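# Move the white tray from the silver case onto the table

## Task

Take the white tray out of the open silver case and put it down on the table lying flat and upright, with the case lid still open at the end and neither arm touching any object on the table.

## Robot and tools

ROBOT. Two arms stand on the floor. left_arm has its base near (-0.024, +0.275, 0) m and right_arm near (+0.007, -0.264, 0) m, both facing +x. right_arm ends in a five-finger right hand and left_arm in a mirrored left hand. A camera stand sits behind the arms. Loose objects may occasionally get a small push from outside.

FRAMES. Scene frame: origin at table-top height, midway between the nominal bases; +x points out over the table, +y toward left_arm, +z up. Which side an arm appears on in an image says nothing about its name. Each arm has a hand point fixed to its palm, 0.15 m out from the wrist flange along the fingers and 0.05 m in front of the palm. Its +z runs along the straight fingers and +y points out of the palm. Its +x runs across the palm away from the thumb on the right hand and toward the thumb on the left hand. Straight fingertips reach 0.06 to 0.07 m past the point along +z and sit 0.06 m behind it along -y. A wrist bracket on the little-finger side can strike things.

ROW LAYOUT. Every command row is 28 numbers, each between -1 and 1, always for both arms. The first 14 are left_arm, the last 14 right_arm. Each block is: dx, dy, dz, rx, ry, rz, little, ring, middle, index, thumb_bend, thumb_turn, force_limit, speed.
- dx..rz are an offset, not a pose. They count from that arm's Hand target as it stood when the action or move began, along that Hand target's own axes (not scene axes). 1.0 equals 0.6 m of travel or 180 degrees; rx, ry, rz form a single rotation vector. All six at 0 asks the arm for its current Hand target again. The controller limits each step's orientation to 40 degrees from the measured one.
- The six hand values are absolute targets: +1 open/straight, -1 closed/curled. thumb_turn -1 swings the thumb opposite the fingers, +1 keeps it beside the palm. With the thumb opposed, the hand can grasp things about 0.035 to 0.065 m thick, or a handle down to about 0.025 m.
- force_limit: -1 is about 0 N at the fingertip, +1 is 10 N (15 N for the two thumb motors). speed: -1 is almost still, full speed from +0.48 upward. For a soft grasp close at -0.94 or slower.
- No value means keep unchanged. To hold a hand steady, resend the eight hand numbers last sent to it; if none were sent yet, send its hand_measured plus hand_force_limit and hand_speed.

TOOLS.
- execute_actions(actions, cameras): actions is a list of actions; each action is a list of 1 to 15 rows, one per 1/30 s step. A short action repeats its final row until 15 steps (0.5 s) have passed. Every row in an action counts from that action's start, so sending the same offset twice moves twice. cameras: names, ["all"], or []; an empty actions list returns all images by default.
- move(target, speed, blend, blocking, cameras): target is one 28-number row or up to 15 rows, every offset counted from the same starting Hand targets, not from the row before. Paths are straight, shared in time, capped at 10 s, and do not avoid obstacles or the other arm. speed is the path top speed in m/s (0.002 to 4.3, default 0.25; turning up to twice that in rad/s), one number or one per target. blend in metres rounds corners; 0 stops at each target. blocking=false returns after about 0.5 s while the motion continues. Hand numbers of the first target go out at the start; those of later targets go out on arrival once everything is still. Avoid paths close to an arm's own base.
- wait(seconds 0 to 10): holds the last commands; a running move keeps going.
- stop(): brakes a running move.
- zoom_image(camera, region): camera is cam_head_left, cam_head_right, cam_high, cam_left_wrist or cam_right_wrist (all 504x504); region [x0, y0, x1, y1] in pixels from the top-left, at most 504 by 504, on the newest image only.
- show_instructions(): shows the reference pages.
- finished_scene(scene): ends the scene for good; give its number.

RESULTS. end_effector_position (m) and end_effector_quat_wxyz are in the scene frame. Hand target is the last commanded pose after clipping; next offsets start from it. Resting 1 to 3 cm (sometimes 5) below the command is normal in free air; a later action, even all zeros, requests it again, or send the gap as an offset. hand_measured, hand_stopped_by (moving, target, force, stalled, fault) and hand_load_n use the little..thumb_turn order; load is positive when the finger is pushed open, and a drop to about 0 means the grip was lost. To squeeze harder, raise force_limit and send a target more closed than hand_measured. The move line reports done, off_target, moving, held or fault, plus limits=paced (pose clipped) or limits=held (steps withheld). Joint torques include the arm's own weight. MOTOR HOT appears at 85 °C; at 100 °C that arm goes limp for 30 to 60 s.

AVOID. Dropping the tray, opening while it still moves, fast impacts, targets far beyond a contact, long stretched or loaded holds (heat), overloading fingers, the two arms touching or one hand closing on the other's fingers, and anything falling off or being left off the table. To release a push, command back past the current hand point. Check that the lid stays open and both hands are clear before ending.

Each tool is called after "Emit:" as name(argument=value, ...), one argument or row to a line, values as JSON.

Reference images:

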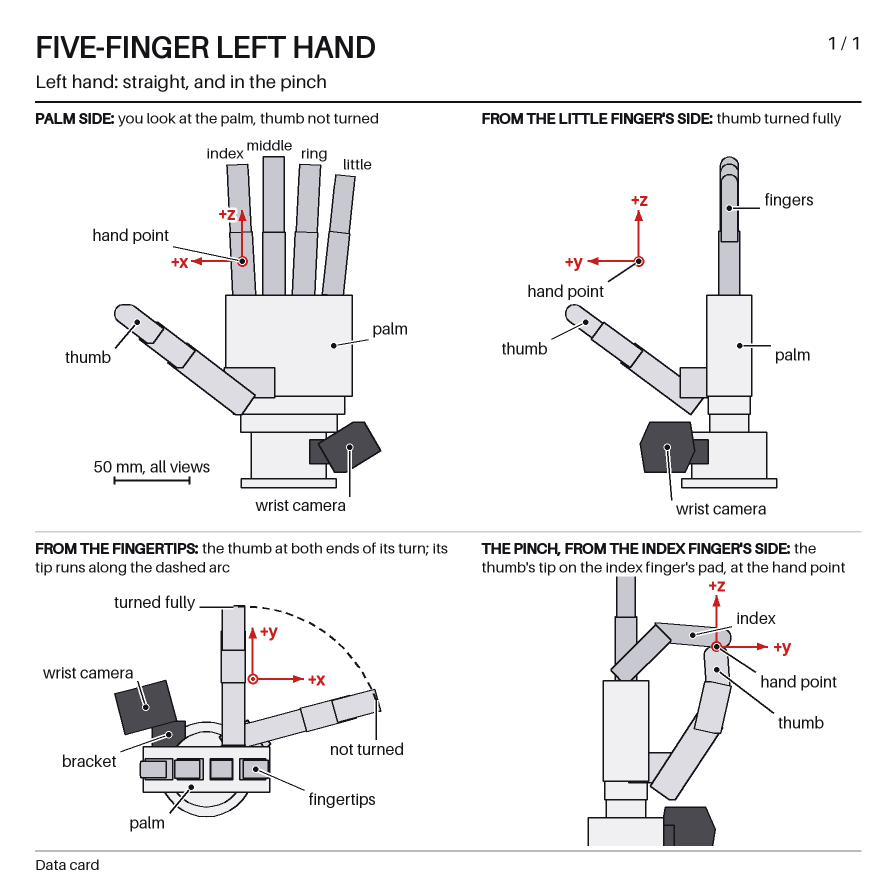

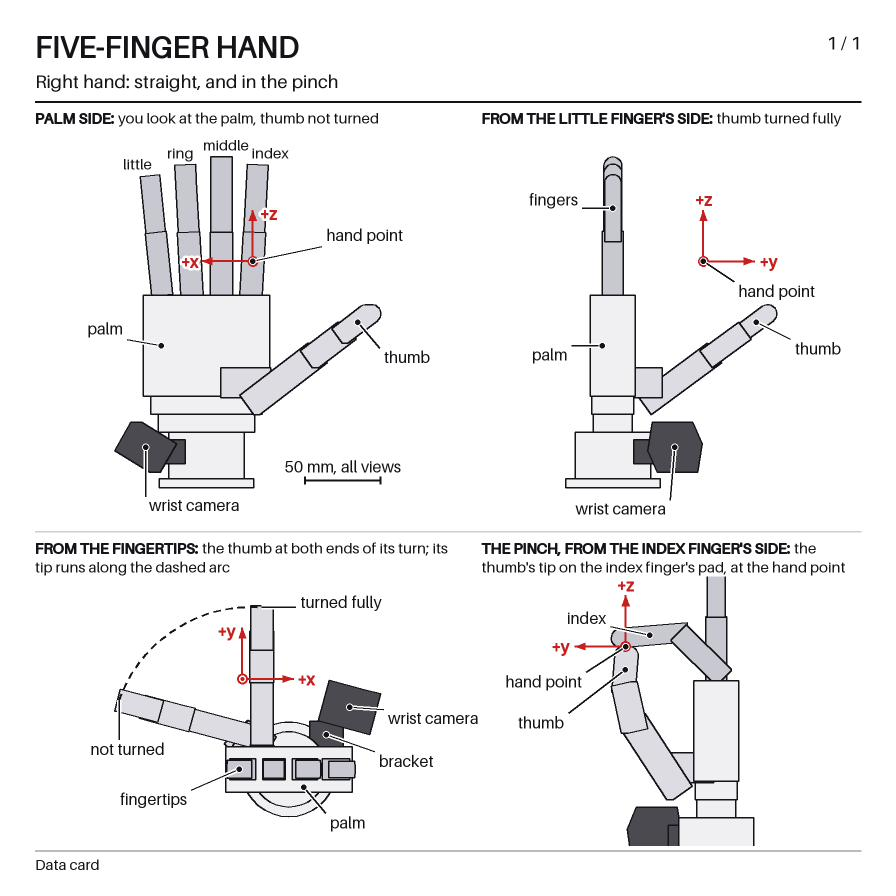

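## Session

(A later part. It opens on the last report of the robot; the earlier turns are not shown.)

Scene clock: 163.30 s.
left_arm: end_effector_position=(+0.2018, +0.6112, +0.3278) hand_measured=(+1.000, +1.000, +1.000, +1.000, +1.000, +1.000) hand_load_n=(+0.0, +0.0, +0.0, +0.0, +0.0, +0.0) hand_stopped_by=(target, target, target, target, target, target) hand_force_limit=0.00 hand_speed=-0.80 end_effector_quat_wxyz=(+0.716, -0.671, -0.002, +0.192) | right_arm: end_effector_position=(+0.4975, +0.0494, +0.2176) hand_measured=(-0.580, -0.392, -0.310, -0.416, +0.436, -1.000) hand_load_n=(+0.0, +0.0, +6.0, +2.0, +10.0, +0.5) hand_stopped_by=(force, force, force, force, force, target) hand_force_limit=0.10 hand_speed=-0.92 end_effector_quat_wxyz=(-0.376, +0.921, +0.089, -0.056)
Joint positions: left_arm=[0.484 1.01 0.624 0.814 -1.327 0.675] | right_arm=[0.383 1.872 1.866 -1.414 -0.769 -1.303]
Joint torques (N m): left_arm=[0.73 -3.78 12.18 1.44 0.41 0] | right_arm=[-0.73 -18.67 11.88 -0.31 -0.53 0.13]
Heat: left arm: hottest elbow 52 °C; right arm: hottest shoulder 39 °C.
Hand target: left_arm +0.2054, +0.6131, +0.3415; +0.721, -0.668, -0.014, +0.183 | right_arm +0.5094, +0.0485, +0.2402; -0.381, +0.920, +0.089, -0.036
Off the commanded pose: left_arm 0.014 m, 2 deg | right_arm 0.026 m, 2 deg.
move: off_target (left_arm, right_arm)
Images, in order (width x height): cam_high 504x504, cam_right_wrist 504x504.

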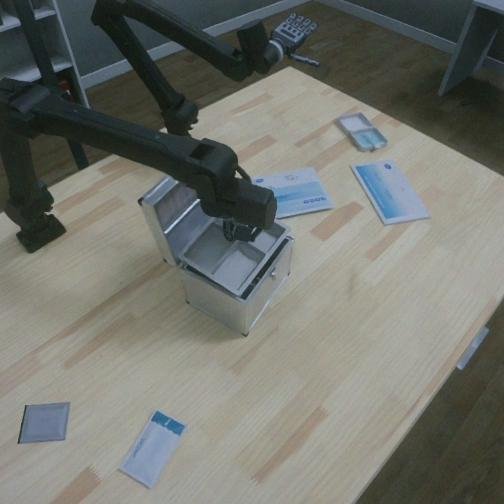

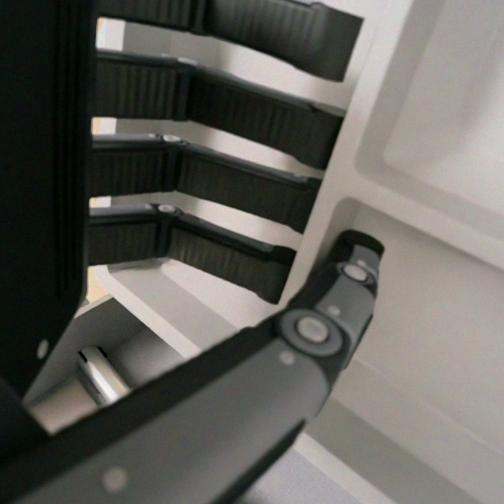

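Emit:
move(
  target=[0,0,0,0,0,0,1,1,1,1,1,1,0,-0.8,0.0197,-0.0503,-0.0557,0,0,0,-0.85,-0.85,-0.85,-0.85,-0.35,-1,0.1,-0.92],
  speed=0.05,
  cameras=["cam_high"],
)

Emit:
zoom_image(
  camera="cam_high",
  region=[140, 170, 320, 340],
)

Scene clock: 169.20 s.
left_arm: end_effector_position=(+0.2018, +0.6112, +0.3278) hand_measured=(+1.000, +1.000, +1.000, +1.000, +1.000, +1.000) hand_load_n=(-0.5, +0.0, +0.0, +0.0, +0.0, +0.0) hand_stopped_by=(target, target, target, target, target, target) hand_force_limit=0.00 hand_speed=-0.80 end_effector_quat_wxyz=(+0.716, -0.671, -0.002, +0.192) | right_arm: end_effector_position=(+0.5066, +0.0515, +0.2787) hand_measured=(-0.580, -0.392, -0.310, -0.416, +0.436, -1.000) hand_load_n=(+0.0, +0.0, +6.5, +1.5, +10.5, +0.5) hand_stopped_by=(force, force, force, force, force, target) hand_force_limit=0.10 hand_speed=-0.92 end_effector_quat_wxyz=(-0.379, +0.920, +0.091, -0.046)
Joint positions: left_arm=[0.484 1.01 0.624 0.814 -1.327 0.675] | right_arm=[0.38 1.898 2.066 -1.566 -0.769 -1.303]
Joint torques (N m): left_arm=[0.97 -3.9 12.19 1.46 0.4 -0.01] | right_arm=[-1.14 -16.56 12 -0.24 -0.59 0.05]
Heat: left arm: hottest elbow 52 °C; right arm: hottest shoulder 39 °C.
Hand target: left_arm +0.2054, +0.6131, +0.3415; +0.721, -0.668, -0.014, +0.183 | right_arm +0.5214, +0.0486, +0.2851; -0.381, +0.920, +0.089, -0.036
Off the commanded pose: left_arm 0.014 m, 2 deg | right_arm 0.017 m, 1 deg.
move: off_target (left_arm, right_arm)
Images, in order (width x height): cam_high 504x504.

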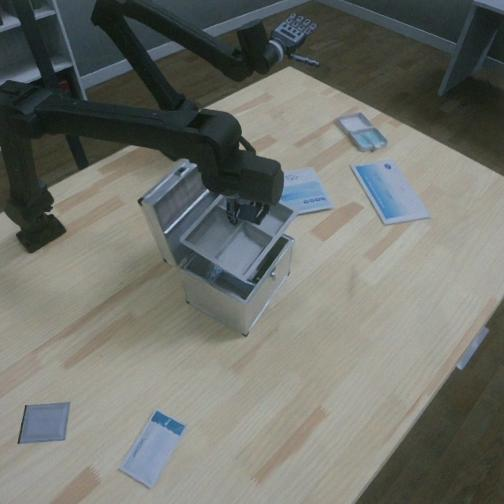

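Scaled by 2.800 from the camera's 504x504 image, which has a finer 720x720 frame.

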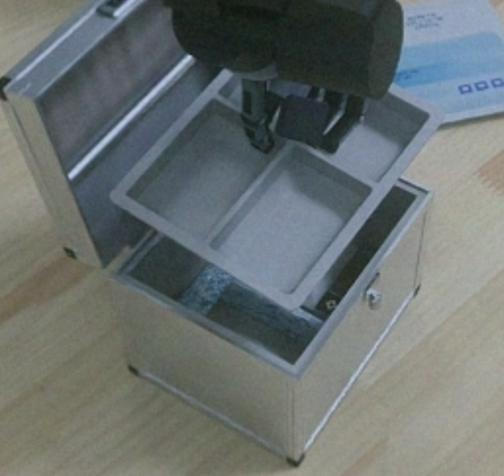

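Emit:
move(
  target=[
    [0,0,0,0,0,0,1,1,1,1,1,1,0,-0.8,-0.0377,0.1387,-0.115,0,0.0157,0.0157,-0.85,-0.85,-0.85,-0.85,-0.35,-1,0.1,-0.92],
    [0,0,0,0,0,0,1,1,1,1,1,1,0,-0.8,-0.1415,0.3222,-0.2632,0,0.0314,0.0314,-0.85,-0.85,-0.85,-0.85,-0.35,-1,0.1,-0.92],
  ],
  speed=0.1,
  blend=[0.03, 0],
  cameras=["cam_high", "cam_head_right", "cam_right_wrist"],
)

Scene clock: 207.90 s.
left_arm: end_effector_position=(+0.2018, +0.6112, +0.3278) hand_measured=(+1.000, +1.000, +1.000, +1.000, +1.000, +1.000) hand_load_n=(+0.0, +0.0, +0.0, +0.0, +0.0, +0.0) hand_stopped_by=(target, target, target, target, target, target) hand_force_limit=0.00 hand_speed=-0.80 end_effector_quat_wxyz=(+0.716, -0.671, -0.002, +0.192) | right_arm: end_effector_position=(+0.4898, -0.2062, +0.2462) hand_measured=(-0.580, -0.392, -0.310, -0.416, +0.436, -1.000) hand_load_n=(+0.0, +0.0, +5.0, +2.0, +10.5, +0.5) hand_stopped_by=(force, force, force, force, force, target) hand_force_limit=0.10 hand_speed=-0.92 end_effector_quat_wxyz=(-0.381, +0.924, +0.015, -0.007)
Joint positions: left_arm=[0.484 1.01 0.624 0.814 -1.327 0.675] | right_arm=[-0.083 1.715 1.726 -1.683 -0.777 -1.713]
Joint torques (N m): left_arm=[0.85 -3.96 12.18 1.46 0.41 0] | right_arm=[-0.79 -17.67 7.92 -0.58 -0.57 0]
Heat: left arm: hottest elbow 52 °C; right arm: hottest elbow 38 °C.
Hand target: left_arm +0.2054, +0.6131, +0.3415; +0.721, -0.668, -0.014, +0.183 | right_arm +0.4854, -0.2115, +0.2600; -0.383, +0.923, +0.024, -0.010
Off the commanded pose: left_arm 0.014 m, 2 deg | right_arm 0.015 m, 1 deg.
joint sent to its limit (right arm) — joint 4 (wrist pitch), lower limit. The joint targets still meet the commanded pose.
move: off_target (left_arm, right_arm)
Images, in order (width x height): cam_head_right 504x504, cam_high 504x504, cam_right_wrist 504x504.

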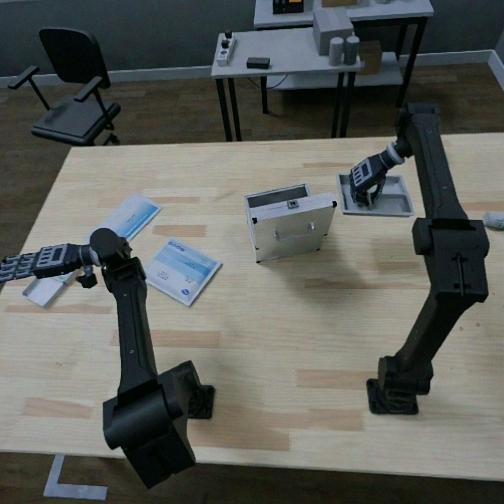

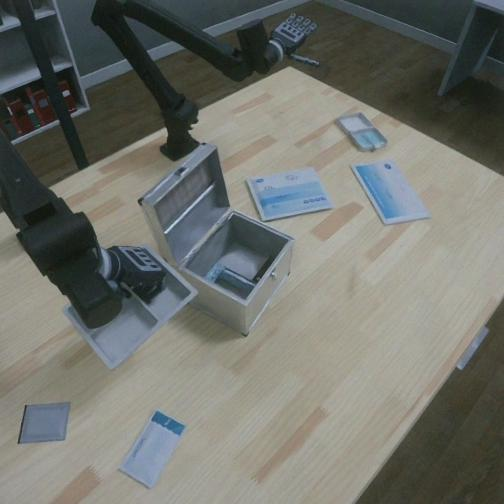

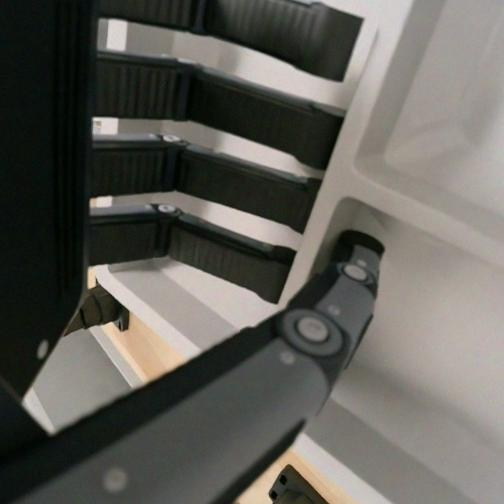

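Emit:
move(
  target=[0,0,0,0,0,0,1,1,1,1,1,1,0,-0.8,0.0062,0.1698,0.1128,0,0,0,-0.85,-0.85,-0.85,-0.85,-0.35,-1,0.1,-0.92],
  speed=0.1,
  cameras=["cam_high", "cam_head_right"],
)

Emit:
zoom_image(
  camera="cam_high",
  region=[10, 240, 260, 490],
)

Emit:
zoom_image(
  camera="cam_head_right",
  region=[240, 150, 480, 300],
)

Scene clock: 227.67 s.
left_arm: end_effector_position=(+0.2018, +0.6112, +0.3278) hand_measured=(+1.000, +1.000, +1.000, +1.000, +1.000, +1.000) hand_load_n=(+0.0, +0.0, +0.0, +0.0, +0.5, +0.0) hand_stopped_by=(target, target, target, target, target, target) hand_force_limit=0.00 hand_speed=-0.80 end_effector_quat_wxyz=(+0.716, -0.671, -0.002, +0.192) | right_arm: end_effector_position=(+0.4838, -0.2276, +0.1474) hand_measured=(-0.580, -0.392, -0.310, -0.416, +0.436, -1.000) hand_load_n=(+0.0, +0.0, +5.0, +1.5, +10.5, +0.0) hand_stopped_by=(force, force, force, force, force, target) hand_force_limit=0.10 hand_speed=-0.92 end_effector_quat_wxyz=(-0.383, +0.923, +0.026, -0.014)
Joint positions: left_arm=[0.484 1.01 0.624 0.814 -1.327 0.675] | right_arm=[-0.125 1.757 1.518 -1.505 -0.772 -1.807]
Joint torques (N m): left_arm=[0.79 -3.84 12.19 1.46 0.4 0.01] | right_arm=[-1.08 -14.04 7.76 0.18 -0.54 -0.01]
Heat: left arm: hottest elbow 52 °C; right arm: hottest elbow 39 °C.
Hand target: left_arm +0.2054, +0.6131, +0.3415; +0.721, -0.668, -0.014, +0.183 | right_arm +0.4904, -0.2354, +0.1400; -0.383, +0.923, +0.024, -0.010
Off the commanded pose: left_arm 0.014 m, 2 deg | right_arm 0.013 m, 1 deg.
move: off_target (left_arm, right_arm)
Images, in order (width x height): cam_head_right 504x504, cam_high 504x504.

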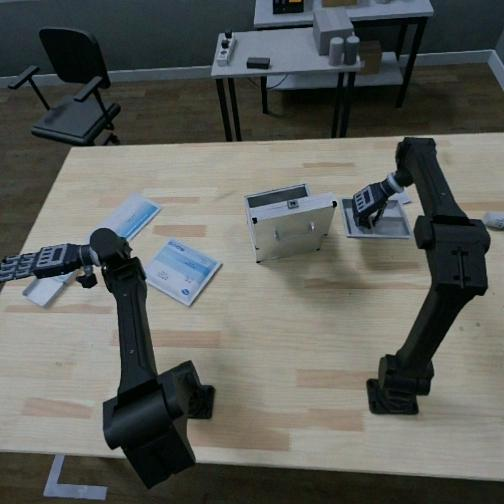

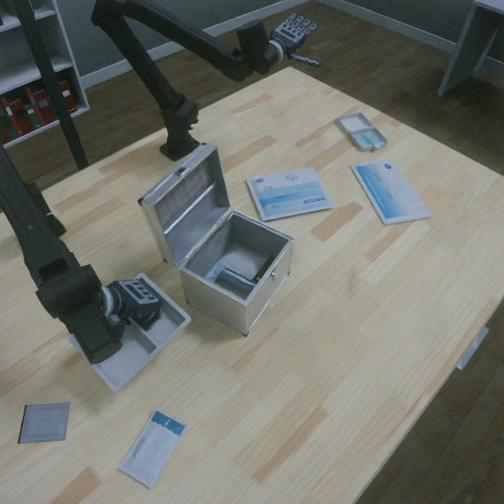

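Scaled by 2.016 from the camera's 504x504 image, which has a finer 720x720 frame.

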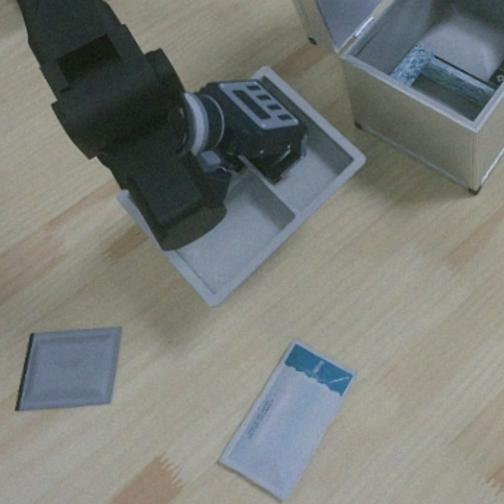

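Scaled by 2.100 from the camera's 504x504 image, which has a finer 720x720 frame.

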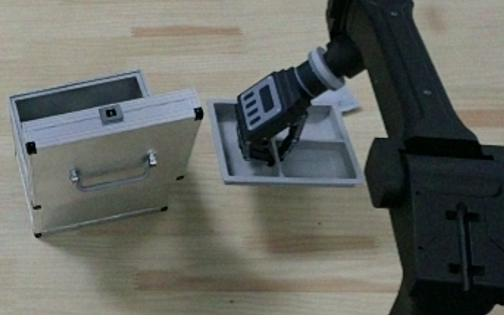

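Emit:
move(
  target=[
    [0,0,0,0,0,0,1,1,1,1,1,1,0,-0.8,0,0.0825,0.0825,0,0,0,-0.85,-0.85,-0.85,-0.85,-0.35,-1,0.1,-0.92],
    [0,0,0,0,0,0,1,1,1,1,1,1,0,-0.8,0,0.1002,0.1002,0,0,0,-0.85,-0.85,-0.85,-0.85,-0.35,-1,0.1,-0.92],
  ],
  speed=[0.07, 0.03],
  blend=[0.01, 0],
  cameras=["cam_high", "cam_right_wrist", "cam_head_right"],
)

Emit:
zoom_image(
  camera="cam_head_right",
  region=[300, 150, 480, 300],
)

Scene clock: 235.73 s.
left_arm: end_effector_position=(+0.2018, +0.6112, +0.3278) hand_measured=(+1.000, +1.000, +1.000, +1.000, +1.000, +1.000) hand_load_n=(-0.5, +0.0, +0.0, +0.0, +0.0, +0.0) hand_stopped_by=(target, target, target, target, target, target) hand_force_limit=0.00 hand_speed=-0.80 end_effector_quat_wxyz=(+0.716, -0.671, -0.002, +0.192) | right_arm: end_effector_position=(+0.4869, -0.2280, +0.0665) hand_measured=(-0.580, -0.392, -0.310, -0.416, +0.436, -1.000) hand_load_n=(+0.0, +0.0, +5.0, +2.0, +10.0, +0.5) hand_stopped_by=(force, force, force, force, force, target) hand_force_limit=0.10 hand_speed=-0.92 end_effector_quat_wxyz=(-0.383, +0.923, +0.028, -0.009)
Joint positions: left_arm=[0.484 1.01 0.624 0.814 -1.327 0.675] | right_arm=[-0.125 1.827 1.395 -1.301 -0.772 -1.808]
Joint torques (N m): left_arm=[0.85 -3.84 12.15 1.46 0.42 0.01] | right_arm=[-1.08 -13.92 6.94 0.18 -0.55 -0.02]
Heat: left arm: hottest elbow 52 °C; right arm: hottest elbow 38 °C.
Hand target: left_arm +0.2054, +0.6131, +0.3415; +0.721, -0.668, -0.014, +0.183 | right_arm +0.4904, -0.2353, +0.0551; -0.383, +0.923, +0.024, -0.010
Off the commanded pose: left_arm 0.014 m, 2 deg | right_arm 0.014 m, 0 deg.
move: off_target (left_arm, right_arm); blend cut to 0.0075 m at target 1
Images, in order (width x height): cam_head_right 504x504, cam_high 504x504, cam_right_wrist 504x504.

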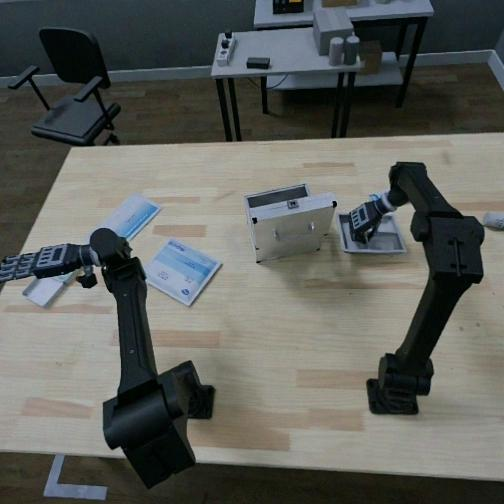

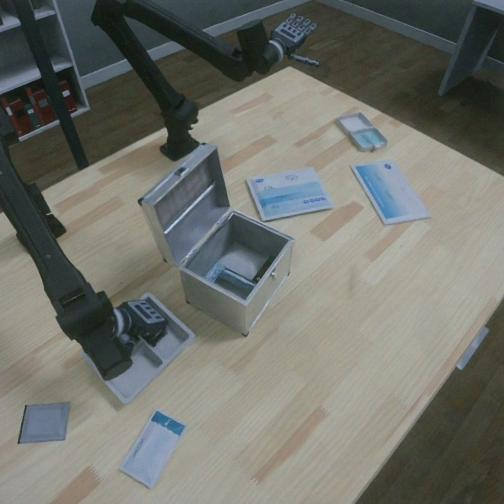

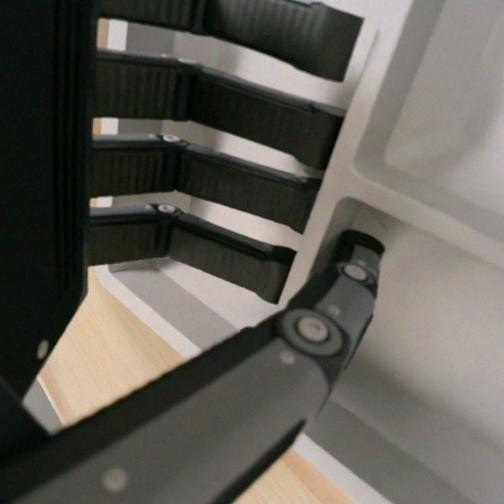

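Scaled by 2.800 from the camera's 504x504 image, which has a finer 720x720 frame.

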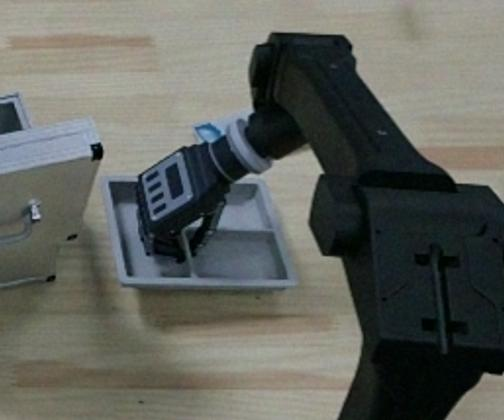

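Emit:
move(
  target=[0,0,0,0,0,0,1,1,1,1,1,1,0,-0.8,0,0.0200,0.0200,0,0,0,-0.85,-0.85,-0.85,-0.85,-0.35,-1,0.1,-0.92],
  speed=0.03,
)

Emit:
move(
  target=[0,0,0,0,0,0,1,1,1,1,1,1,0,-0.8,0,0.0118,0.0118,0,0,0,-0.85,-0.85,-0.85,-0.85,-0.35,-1,0.1,-0.92],
  speed=0.03,
  cameras=["cam_right_wrist"],
)

Scene clock: 241.30 s.
left_arm: end_effector_position=(+0.2018, +0.6112, +0.3278) hand_measured=(+1.000, +1.000, +1.000, +1.000, +1.000, +1.000) hand_load_n=(+0.0, +0.0, +0.0, +0.0, +0.0, +0.0) hand_stopped_by=(target, target, target, target, target, target) hand_force_limit=0.00 hand_speed=-0.80 end_effector_quat_wxyz=(+0.716, -0.671, -0.002, +0.192) | right_arm: end_effector_position=(+0.4879, -0.2281, +0.0510) hand_measured=(-0.580, -0.392, -0.310, -0.416, +0.436, -1.000) hand_load_n=(+0.0, +0.0, +6.0, +5.0, +9.0, -0.5) hand_stopped_by=(force, force, force, force, force, target) hand_force_limit=0.10 hand_speed=-0.92 end_effector_quat_wxyz=(-0.383, +0.923, +0.029, -0.008)
Joint positions: left_arm=[0.484 1.01 0.624 0.814 -1.327 0.675] | right_arm=[-0.125 1.845 1.376 -1.261 -0.772 -1.808]
Joint torques (N m): left_arm=[1.03 -3.96 12.21 1.44 0.4 0.01] | right_arm=[-1.08 -13.68 6.71 0.21 -0.55 -0.02]
Heat: left arm: hottest elbow 52 °C; right arm: hottest elbow 38 °C.
Hand target: left_arm +0.2054, +0.6131, +0.3415; +0.721, -0.668, -0.014, +0.183 | right_arm +0.4904, -0.2353, +0.0380; -0.383, +0.923, +0.024, -0.010
Off the commanded pose: left_arm 0.014 m, 2 deg | right_arm 0.015 m, 1 deg.
move: off_target (left_arm, right_arm)

Scene clock: 242.13 s.
left_arm: end_effector_position=(+0.2018, +0.6112, +0.3278) hand_measured=(+1.000, +1.000, +1.000, +1.000, +1.000, +1.000) hand_load_n=(+0.0, -0.5, +0.0, +0.0, +0.0, +0.0) hand_stopped_by=(target, target, target, target, target, target) hand_force_limit=0.00 hand_speed=-0.80 end_effector_quat_wxyz=(+0.716, -0.671, -0.002, +0.192) | right_arm: end_effector_position=(+0.4893, -0.2282, +0.0439) hand_measured=(-0.580, -0.392, -0.310, -0.416, +0.436, -1.000) hand_load_n=(+0.0, +0.5, +3.0, +8.5, +9.5, -0.5) hand_stopped_by=(force, force, force, force, force, target) hand_force_limit=0.10 hand_speed=-0.92 end_effector_quat_wxyz=(-0.382, +0.924, +0.031, -0.005)
Joint positions: left_arm=[0.484 1.01 0.624 0.814 -1.327 0.675] | right_arm=[-0.125 1.852 1.368 -1.239 -0.772 -1.81]
Joint torques (N m): left_arm=[0.85 -3.9 12.19 1.47 0.41 0] | right_arm=[-1.08 -13.16 6.43 0.27 -0.55 -0.01]
Heat: left arm: hottest elbow 52 °C; right arm: hottest elbow 38 °C.
Hand target: left_arm +0.2054, +0.6131, +0.3415; +0.721, -0.668, -0.014, +0.183 | right_arm +0.4904, -0.2353, +0.0281; -0.383, +0.923, +0.024, -0.010
Off the commanded pose: left_arm 0.014 m, 2 deg | right_arm 0.017 m, 1 deg.
move: off_target (left_arm, right_arm)
Images, in order (width x height): cam_right_wrist 504x504.

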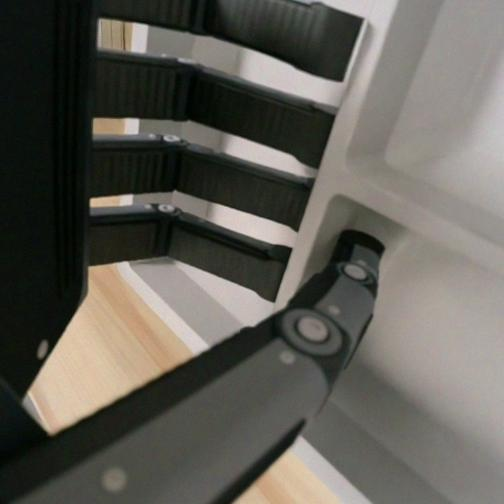

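Emit:
move(
  target=[0,0,0,0,0,0,1,1,1,1,1,1,0,-0.8,0,0.0059,0.0059,0,0,0,-0.85,-0.85,-0.85,-0.85,-0.35,-1,0.1,-0.92],
  speed=0.03,
  cameras=["cam_head_right","cam_right_wrist"],
)

Scene clock: 248.83 s.
left_arm: end_effector_position=(+0.2018, +0.6112, +0.3278) hand_measured=(+1.000, +1.000, +1.000, +1.000, +1.000, +1.000) hand_load_n=(+0.0, +0.0, -0.5, +0.5, +0.0, +0.0) hand_stopped_by=(target, target, target, target, target, target) hand_force_limit=0.00 hand_speed=-0.80 end_effector_quat_wxyz=(+0.716, -0.671, -0.002, +0.192) | right_arm: end_effector_position=(+0.4914, -0.2285, +0.0418) hand_measured=(-0.580, -0.392, -0.310, -0.416, +0.436, -1.000) hand_load_n=(+0.0, +0.5, +2.5, +7.5, +10.0, +0.0) hand_stopped_by=(force, force, force, force, force, target) hand_force_limit=0.10 hand_speed=-0.92 end_effector_quat_wxyz=(-0.382, +0.924, +0.033, +0.000)
Joint positions: left_arm=[0.484 1.01 0.624 0.814 -1.327 0.675] | right_arm=[-0.125 1.854 1.366 -1.227 -0.772 -1.811]
Joint torques (N m): left_arm=[0.91 -3.78 12.19 1.47 0.4 0] | right_arm=[-1.08 -12.98 6.27 0.23 -0.56 0]
Heat: left arm: hottest elbow 53 °C; right arm: hottest elbow 38 °C.
Hand target: left_arm +0.2054, +0.6131, +0.3415; +0.721, -0.668, -0.014, +0.183 | right_arm +0.4903, -0.2353, +0.0230; -0.383, +0.923, +0.024, -0.010
Off the commanded pose: left_arm 0.014 m, 2 deg | right_arm 0.020 m, 2 deg.
move: off_target (left_arm, right_arm)
Images, in order (width x height): cam_head_right 504x504, cam_right_wrist 504x504.

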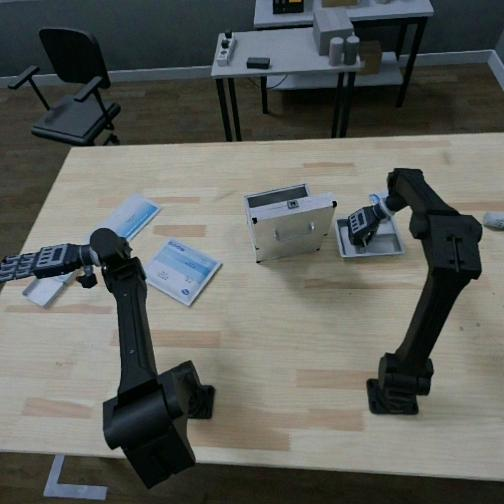

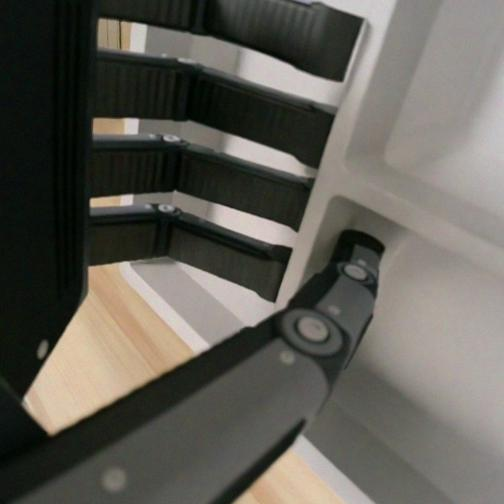

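Emit:
move(
  target=[0,0,0,0,0,0,1,1,1,1,1,1,0,-0.8,0,-0.0212,-0.0212,0,0,0,-0.85,-0.85,-0.85,-0.85,-0.35,-1,0.1,-0.92],
  speed=0.05,
)

Emit:
move(
  target=[0,0,0,0,0,0,1,1,1,1,1,1,0,-0.8,0,0,0,0,0,0,-0.4,-0.15,-0.1,-0.2,0.8,-1,0.1,-0.8],
  cameras=["cam_head_right","cam_right_wrist"],
)

Scene clock: 253.80 s.
left_arm: end_effector_position=(+0.2018, +0.6112, +0.3278) hand_measured=(+1.000, +1.000, +1.000, +1.000, +1.000, +1.000) hand_load_n=(+0.0, +0.0, +0.0, +0.0, +0.0, -0.5) hand_stopped_by=(target, target, target, target, target, target) hand_force_limit=0.00 hand_speed=-0.80 end_effector_quat_wxyz=(+0.716, -0.671, -0.002, +0.192) | right_arm: end_effector_position=(+0.4890, -0.2283, +0.0423) hand_measured=(-0.580, -0.392, -0.310, -0.416, +0.436, -1.000) hand_load_n=(+0.0, +0.5, +2.5, +8.0, +10.5, -0.5) hand_stopped_by=(force, force, force, force, force, target) hand_force_limit=0.10 hand_speed=-0.92 end_effector_quat_wxyz=(-0.382, +0.923, +0.033, -0.005)
Joint positions: left_arm=[0.484 1.01 0.624 0.814 -1.327 0.675] | right_arm=[-0.125 1.854 1.366 -1.237 -0.772 -1.815]
Joint torques (N m): left_arm=[0.73 -3.96 12.15 1.46 0.41 0] | right_arm=[-1.08 -14.8 7.68 -0.84 -0.55 0.04]
Heat: left arm: hottest elbow 53 °C; right arm: hottest elbow 37 °C.
Hand target: left_arm +0.2054, +0.6131, +0.3415; +0.721, -0.668, -0.014, +0.183 | right_arm +0.4903, -0.2353, +0.0410; -0.383, +0.923, +0.024, -0.010
Off the commanded pose: left_arm 0.014 m, 2 deg | right_arm 0.007 m, 1 deg.
move: off_target (left_arm)

Scene clock: 255.37 s.
left_arm: end_effector_position=(+0.2018, +0.6112, +0.3278) hand_measured=(+1.000, +1.000, +1.000, +1.000, +1.000, +1.000) hand_load_n=(+0.0, +0.0, +0.0, +0.0, +0.0, -0.5) hand_stopped_by=(target, target, target, target, target, target) hand_force_limit=0.00 hand_speed=-0.80 end_effector_quat_wxyz=(+0.716, -0.671, -0.002, +0.192) | right_arm: end_effector_position=(+0.4878, -0.2281, +0.0426) hand_measured=(-0.400, -0.150, -0.100, -0.200, +0.800, -1.000) hand_load_n=(+0.0, +0.0, +0.0, +0.0, +0.0, +0.0) hand_stopped_by=(target, target, target, target, target, target) hand_force_limit=0.10 hand_speed=-0.80 end_effector_quat_wxyz=(-0.383, +0.923, +0.032, -0.007)
Joint positions: left_arm=[0.484 1.01 0.624 0.814 -1.327 0.675] | right_arm=[-0.125 1.854 1.366 -1.242 -0.772 -1.815]
Joint torques (N m): left_arm=[0.79 -3.96 12.15 1.44 0.41 0] | right_arm=[-1.08 -14.74 7.68 -0.73 -0.55 0.05]
Heat: left arm: hottest elbow 53 °C; right arm: hottest elbow 37 °C.
Hand target: left_arm +0.2054, +0.6131, +0.3415; +0.721, -0.668, -0.014, +0.183 | right_arm +0.4904, -0.2353, +0.0410; -0.383, +0.923, +0.024, -0.010
Off the commanded pose: left_arm 0.014 m, 2 deg | right_arm 0.008 m, 1 deg.
move: off_target (left_arm)
Images, in order (width x height): cam_head_right 504x504, cam_right_wrist 504x504.

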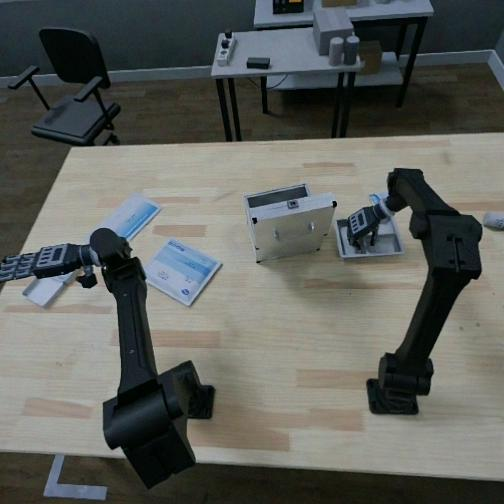

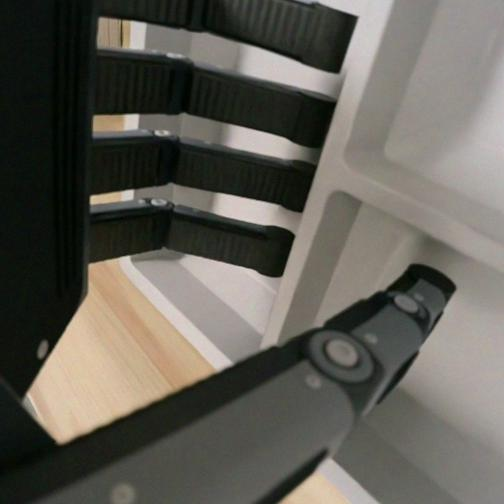

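Emit:
move(
  target=[0,0,0,0,0,0,1,1,1,1,1,1,0,-0.8,0,-0.0625,-0.0554,0,0,0,-0.4,-0.15,-0.1,-0.2,0.8,-1,0.1,-0.8],
  speed=0.05,
  cameras=["cam_right_wrist"],
)

Scene clock: 259.00 s.
left_arm: end_effector_position=(+0.2018, +0.6112, +0.3278) hand_measured=(+1.000, +1.000, +1.000, +1.000, +1.000, +1.000) hand_load_n=(+0.0, +0.0, +0.0, +0.0, +0.0, +0.0) hand_stopped_by=(target, target, target, target, target, target) hand_force_limit=0.00 hand_speed=-0.80 end_effector_quat_wxyz=(+0.716, -0.671, -0.002, +0.192) | right_arm: end_effector_position=(+0.4766, -0.2269, +0.0708) hand_measured=(-0.400, -0.150, -0.100, -0.200, +0.800, -1.000) hand_load_n=(+0.0, +0.0, +0.0, +0.0, -0.5, +0.0) hand_stopped_by=(target, target, target, target, target, target) hand_force_limit=0.10 hand_speed=-0.80 end_effector_quat_wxyz=(-0.386, +0.922, +0.023, -0.030)
Joint positions: left_arm=[0.484 1.01 0.624 0.814 -1.327 0.675] | right_arm=[-0.125 1.828 1.401 -1.353 -0.772 -1.815]
Joint torques (N m): left_arm=[0.85 -3.9 12.16 1.43 0.41 0.02] | right_arm=[-0.62 -17.38 9.52 -0.84 -0.58 0.12]
Heat: left arm: hottest elbow 53 °C; right arm: hottest elbow 37 °C.
Hand target: left_arm +0.2054, +0.6131, +0.3415; +0.721, -0.668, -0.014, +0.183 | right_arm +0.4902, -0.2323, +0.0910; -0.383, +0.923, +0.024, -0.010
Off the commanded pose: left_arm 0.014 m, 2 deg | right_arm 0.025 m, 2 deg.
move: off_target (left_arm, right_arm)
Images, in order (width x height): cam_right_wrist 504x504.

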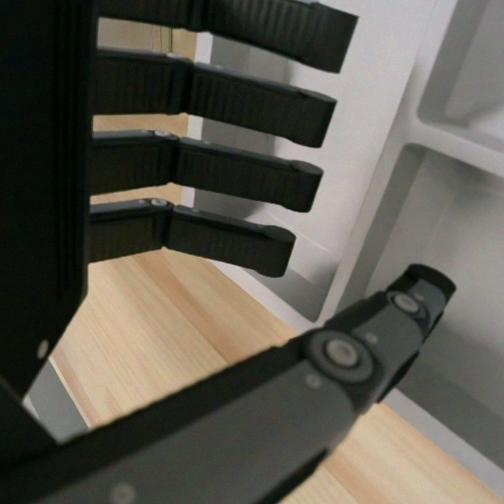

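Emit:
move(
  target=[0,0,0,0,0,0,1,1,1,1,1,1,0,-0.8,0,-0.19,-0.165,0,0,0,-0.4,-0.15,-0.1,-0.2,0.8,-1,0.1,-0.8],
  speed=0.12,
  cameras=["cam_head_right","cam_high","cam_right_wrist"],
)

Scene clock: 263.87 s.
left_arm: end_effector_position=(+0.2018, +0.6112, +0.3278) hand_measured=(+1.000, +1.000, +1.000, +1.000, +1.000, +1.000) hand_load_n=(+0.0, +0.0, +0.0, +0.0, +0.0, +0.0) hand_stopped_by=(target, target, target, target, target, target) hand_force_limit=0.00 hand_speed=-0.80 end_effector_quat_wxyz=(+0.716, -0.671, -0.002, +0.192) | right_arm: end_effector_position=(+0.4833, -0.2272, +0.2199) hand_measured=(-0.400, -0.150, -0.100, -0.200, +0.800, -1.000) hand_load_n=(+0.0, +0.0, +0.0, +0.0, +0.0, +0.0) hand_stopped_by=(target, target, target, target, target, target) hand_force_limit=0.10 hand_speed=-0.80 end_effector_quat_wxyz=(-0.383, +0.924, +0.012, -0.018)
Joint positions: left_arm=[0.484 1.01 0.624 0.814 -1.327 0.675] | right_arm=[-0.125 1.73 1.672 -1.682 -0.772 -1.775]
Joint torques (N m): left_arm=[0.85 -3.84 12.18 1.47 0.41 0.01] | right_arm=[1.08 -16.62 10.67 -0.77 -0.67 0.14]
Heat: left arm: hottest elbow 53 °C; right arm: hottest elbow 37 °C.
Hand target: left_arm +0.2054, +0.6131, +0.3415; +0.721, -0.668, -0.014, +0.183 | right_arm +0.4896, -0.2218, +0.2417; -0.383, +0.923, +0.024, -0.010
Off the commanded pose: left_arm 0.014 m, 2 deg | right_arm 0.023 m, 2 deg.
joint sent to its limit (right arm) — joint 4 (wrist pitch), lower limit. The joint targets still meet the commanded pose.
move: off_target (left_arm, right_arm)
Images, in order (width x height): cam_head_right 504x504, cam_high 504x504, cam_right_wrist 504x504.

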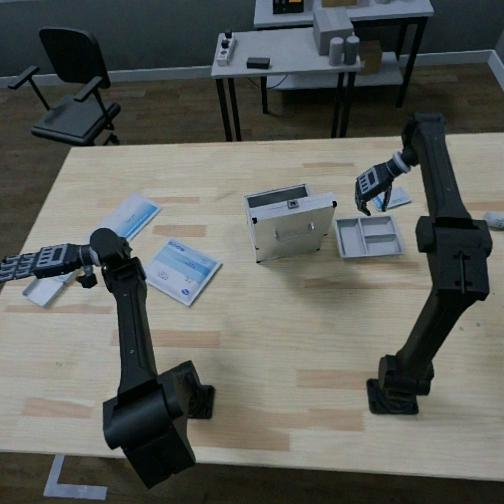

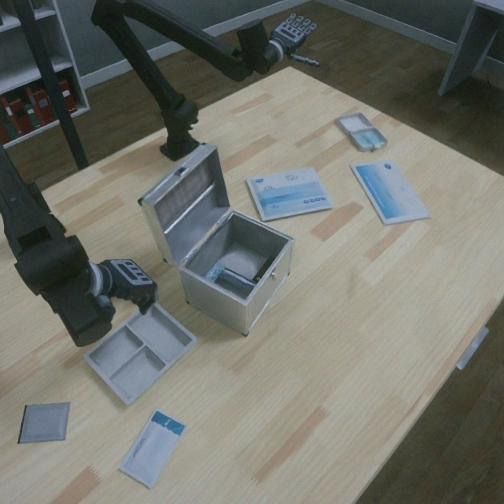

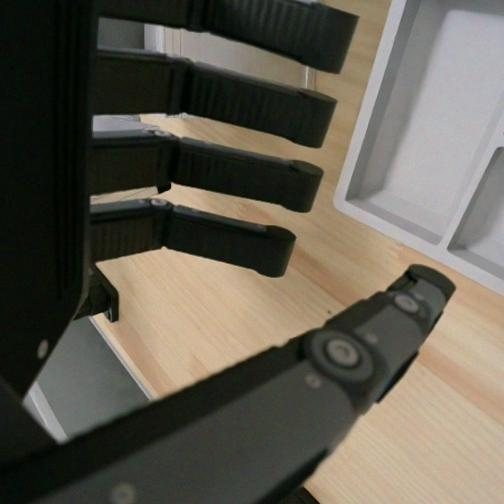

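Emit:
finished_scene(
  scene=3,
)

The scene is finished: the task was done.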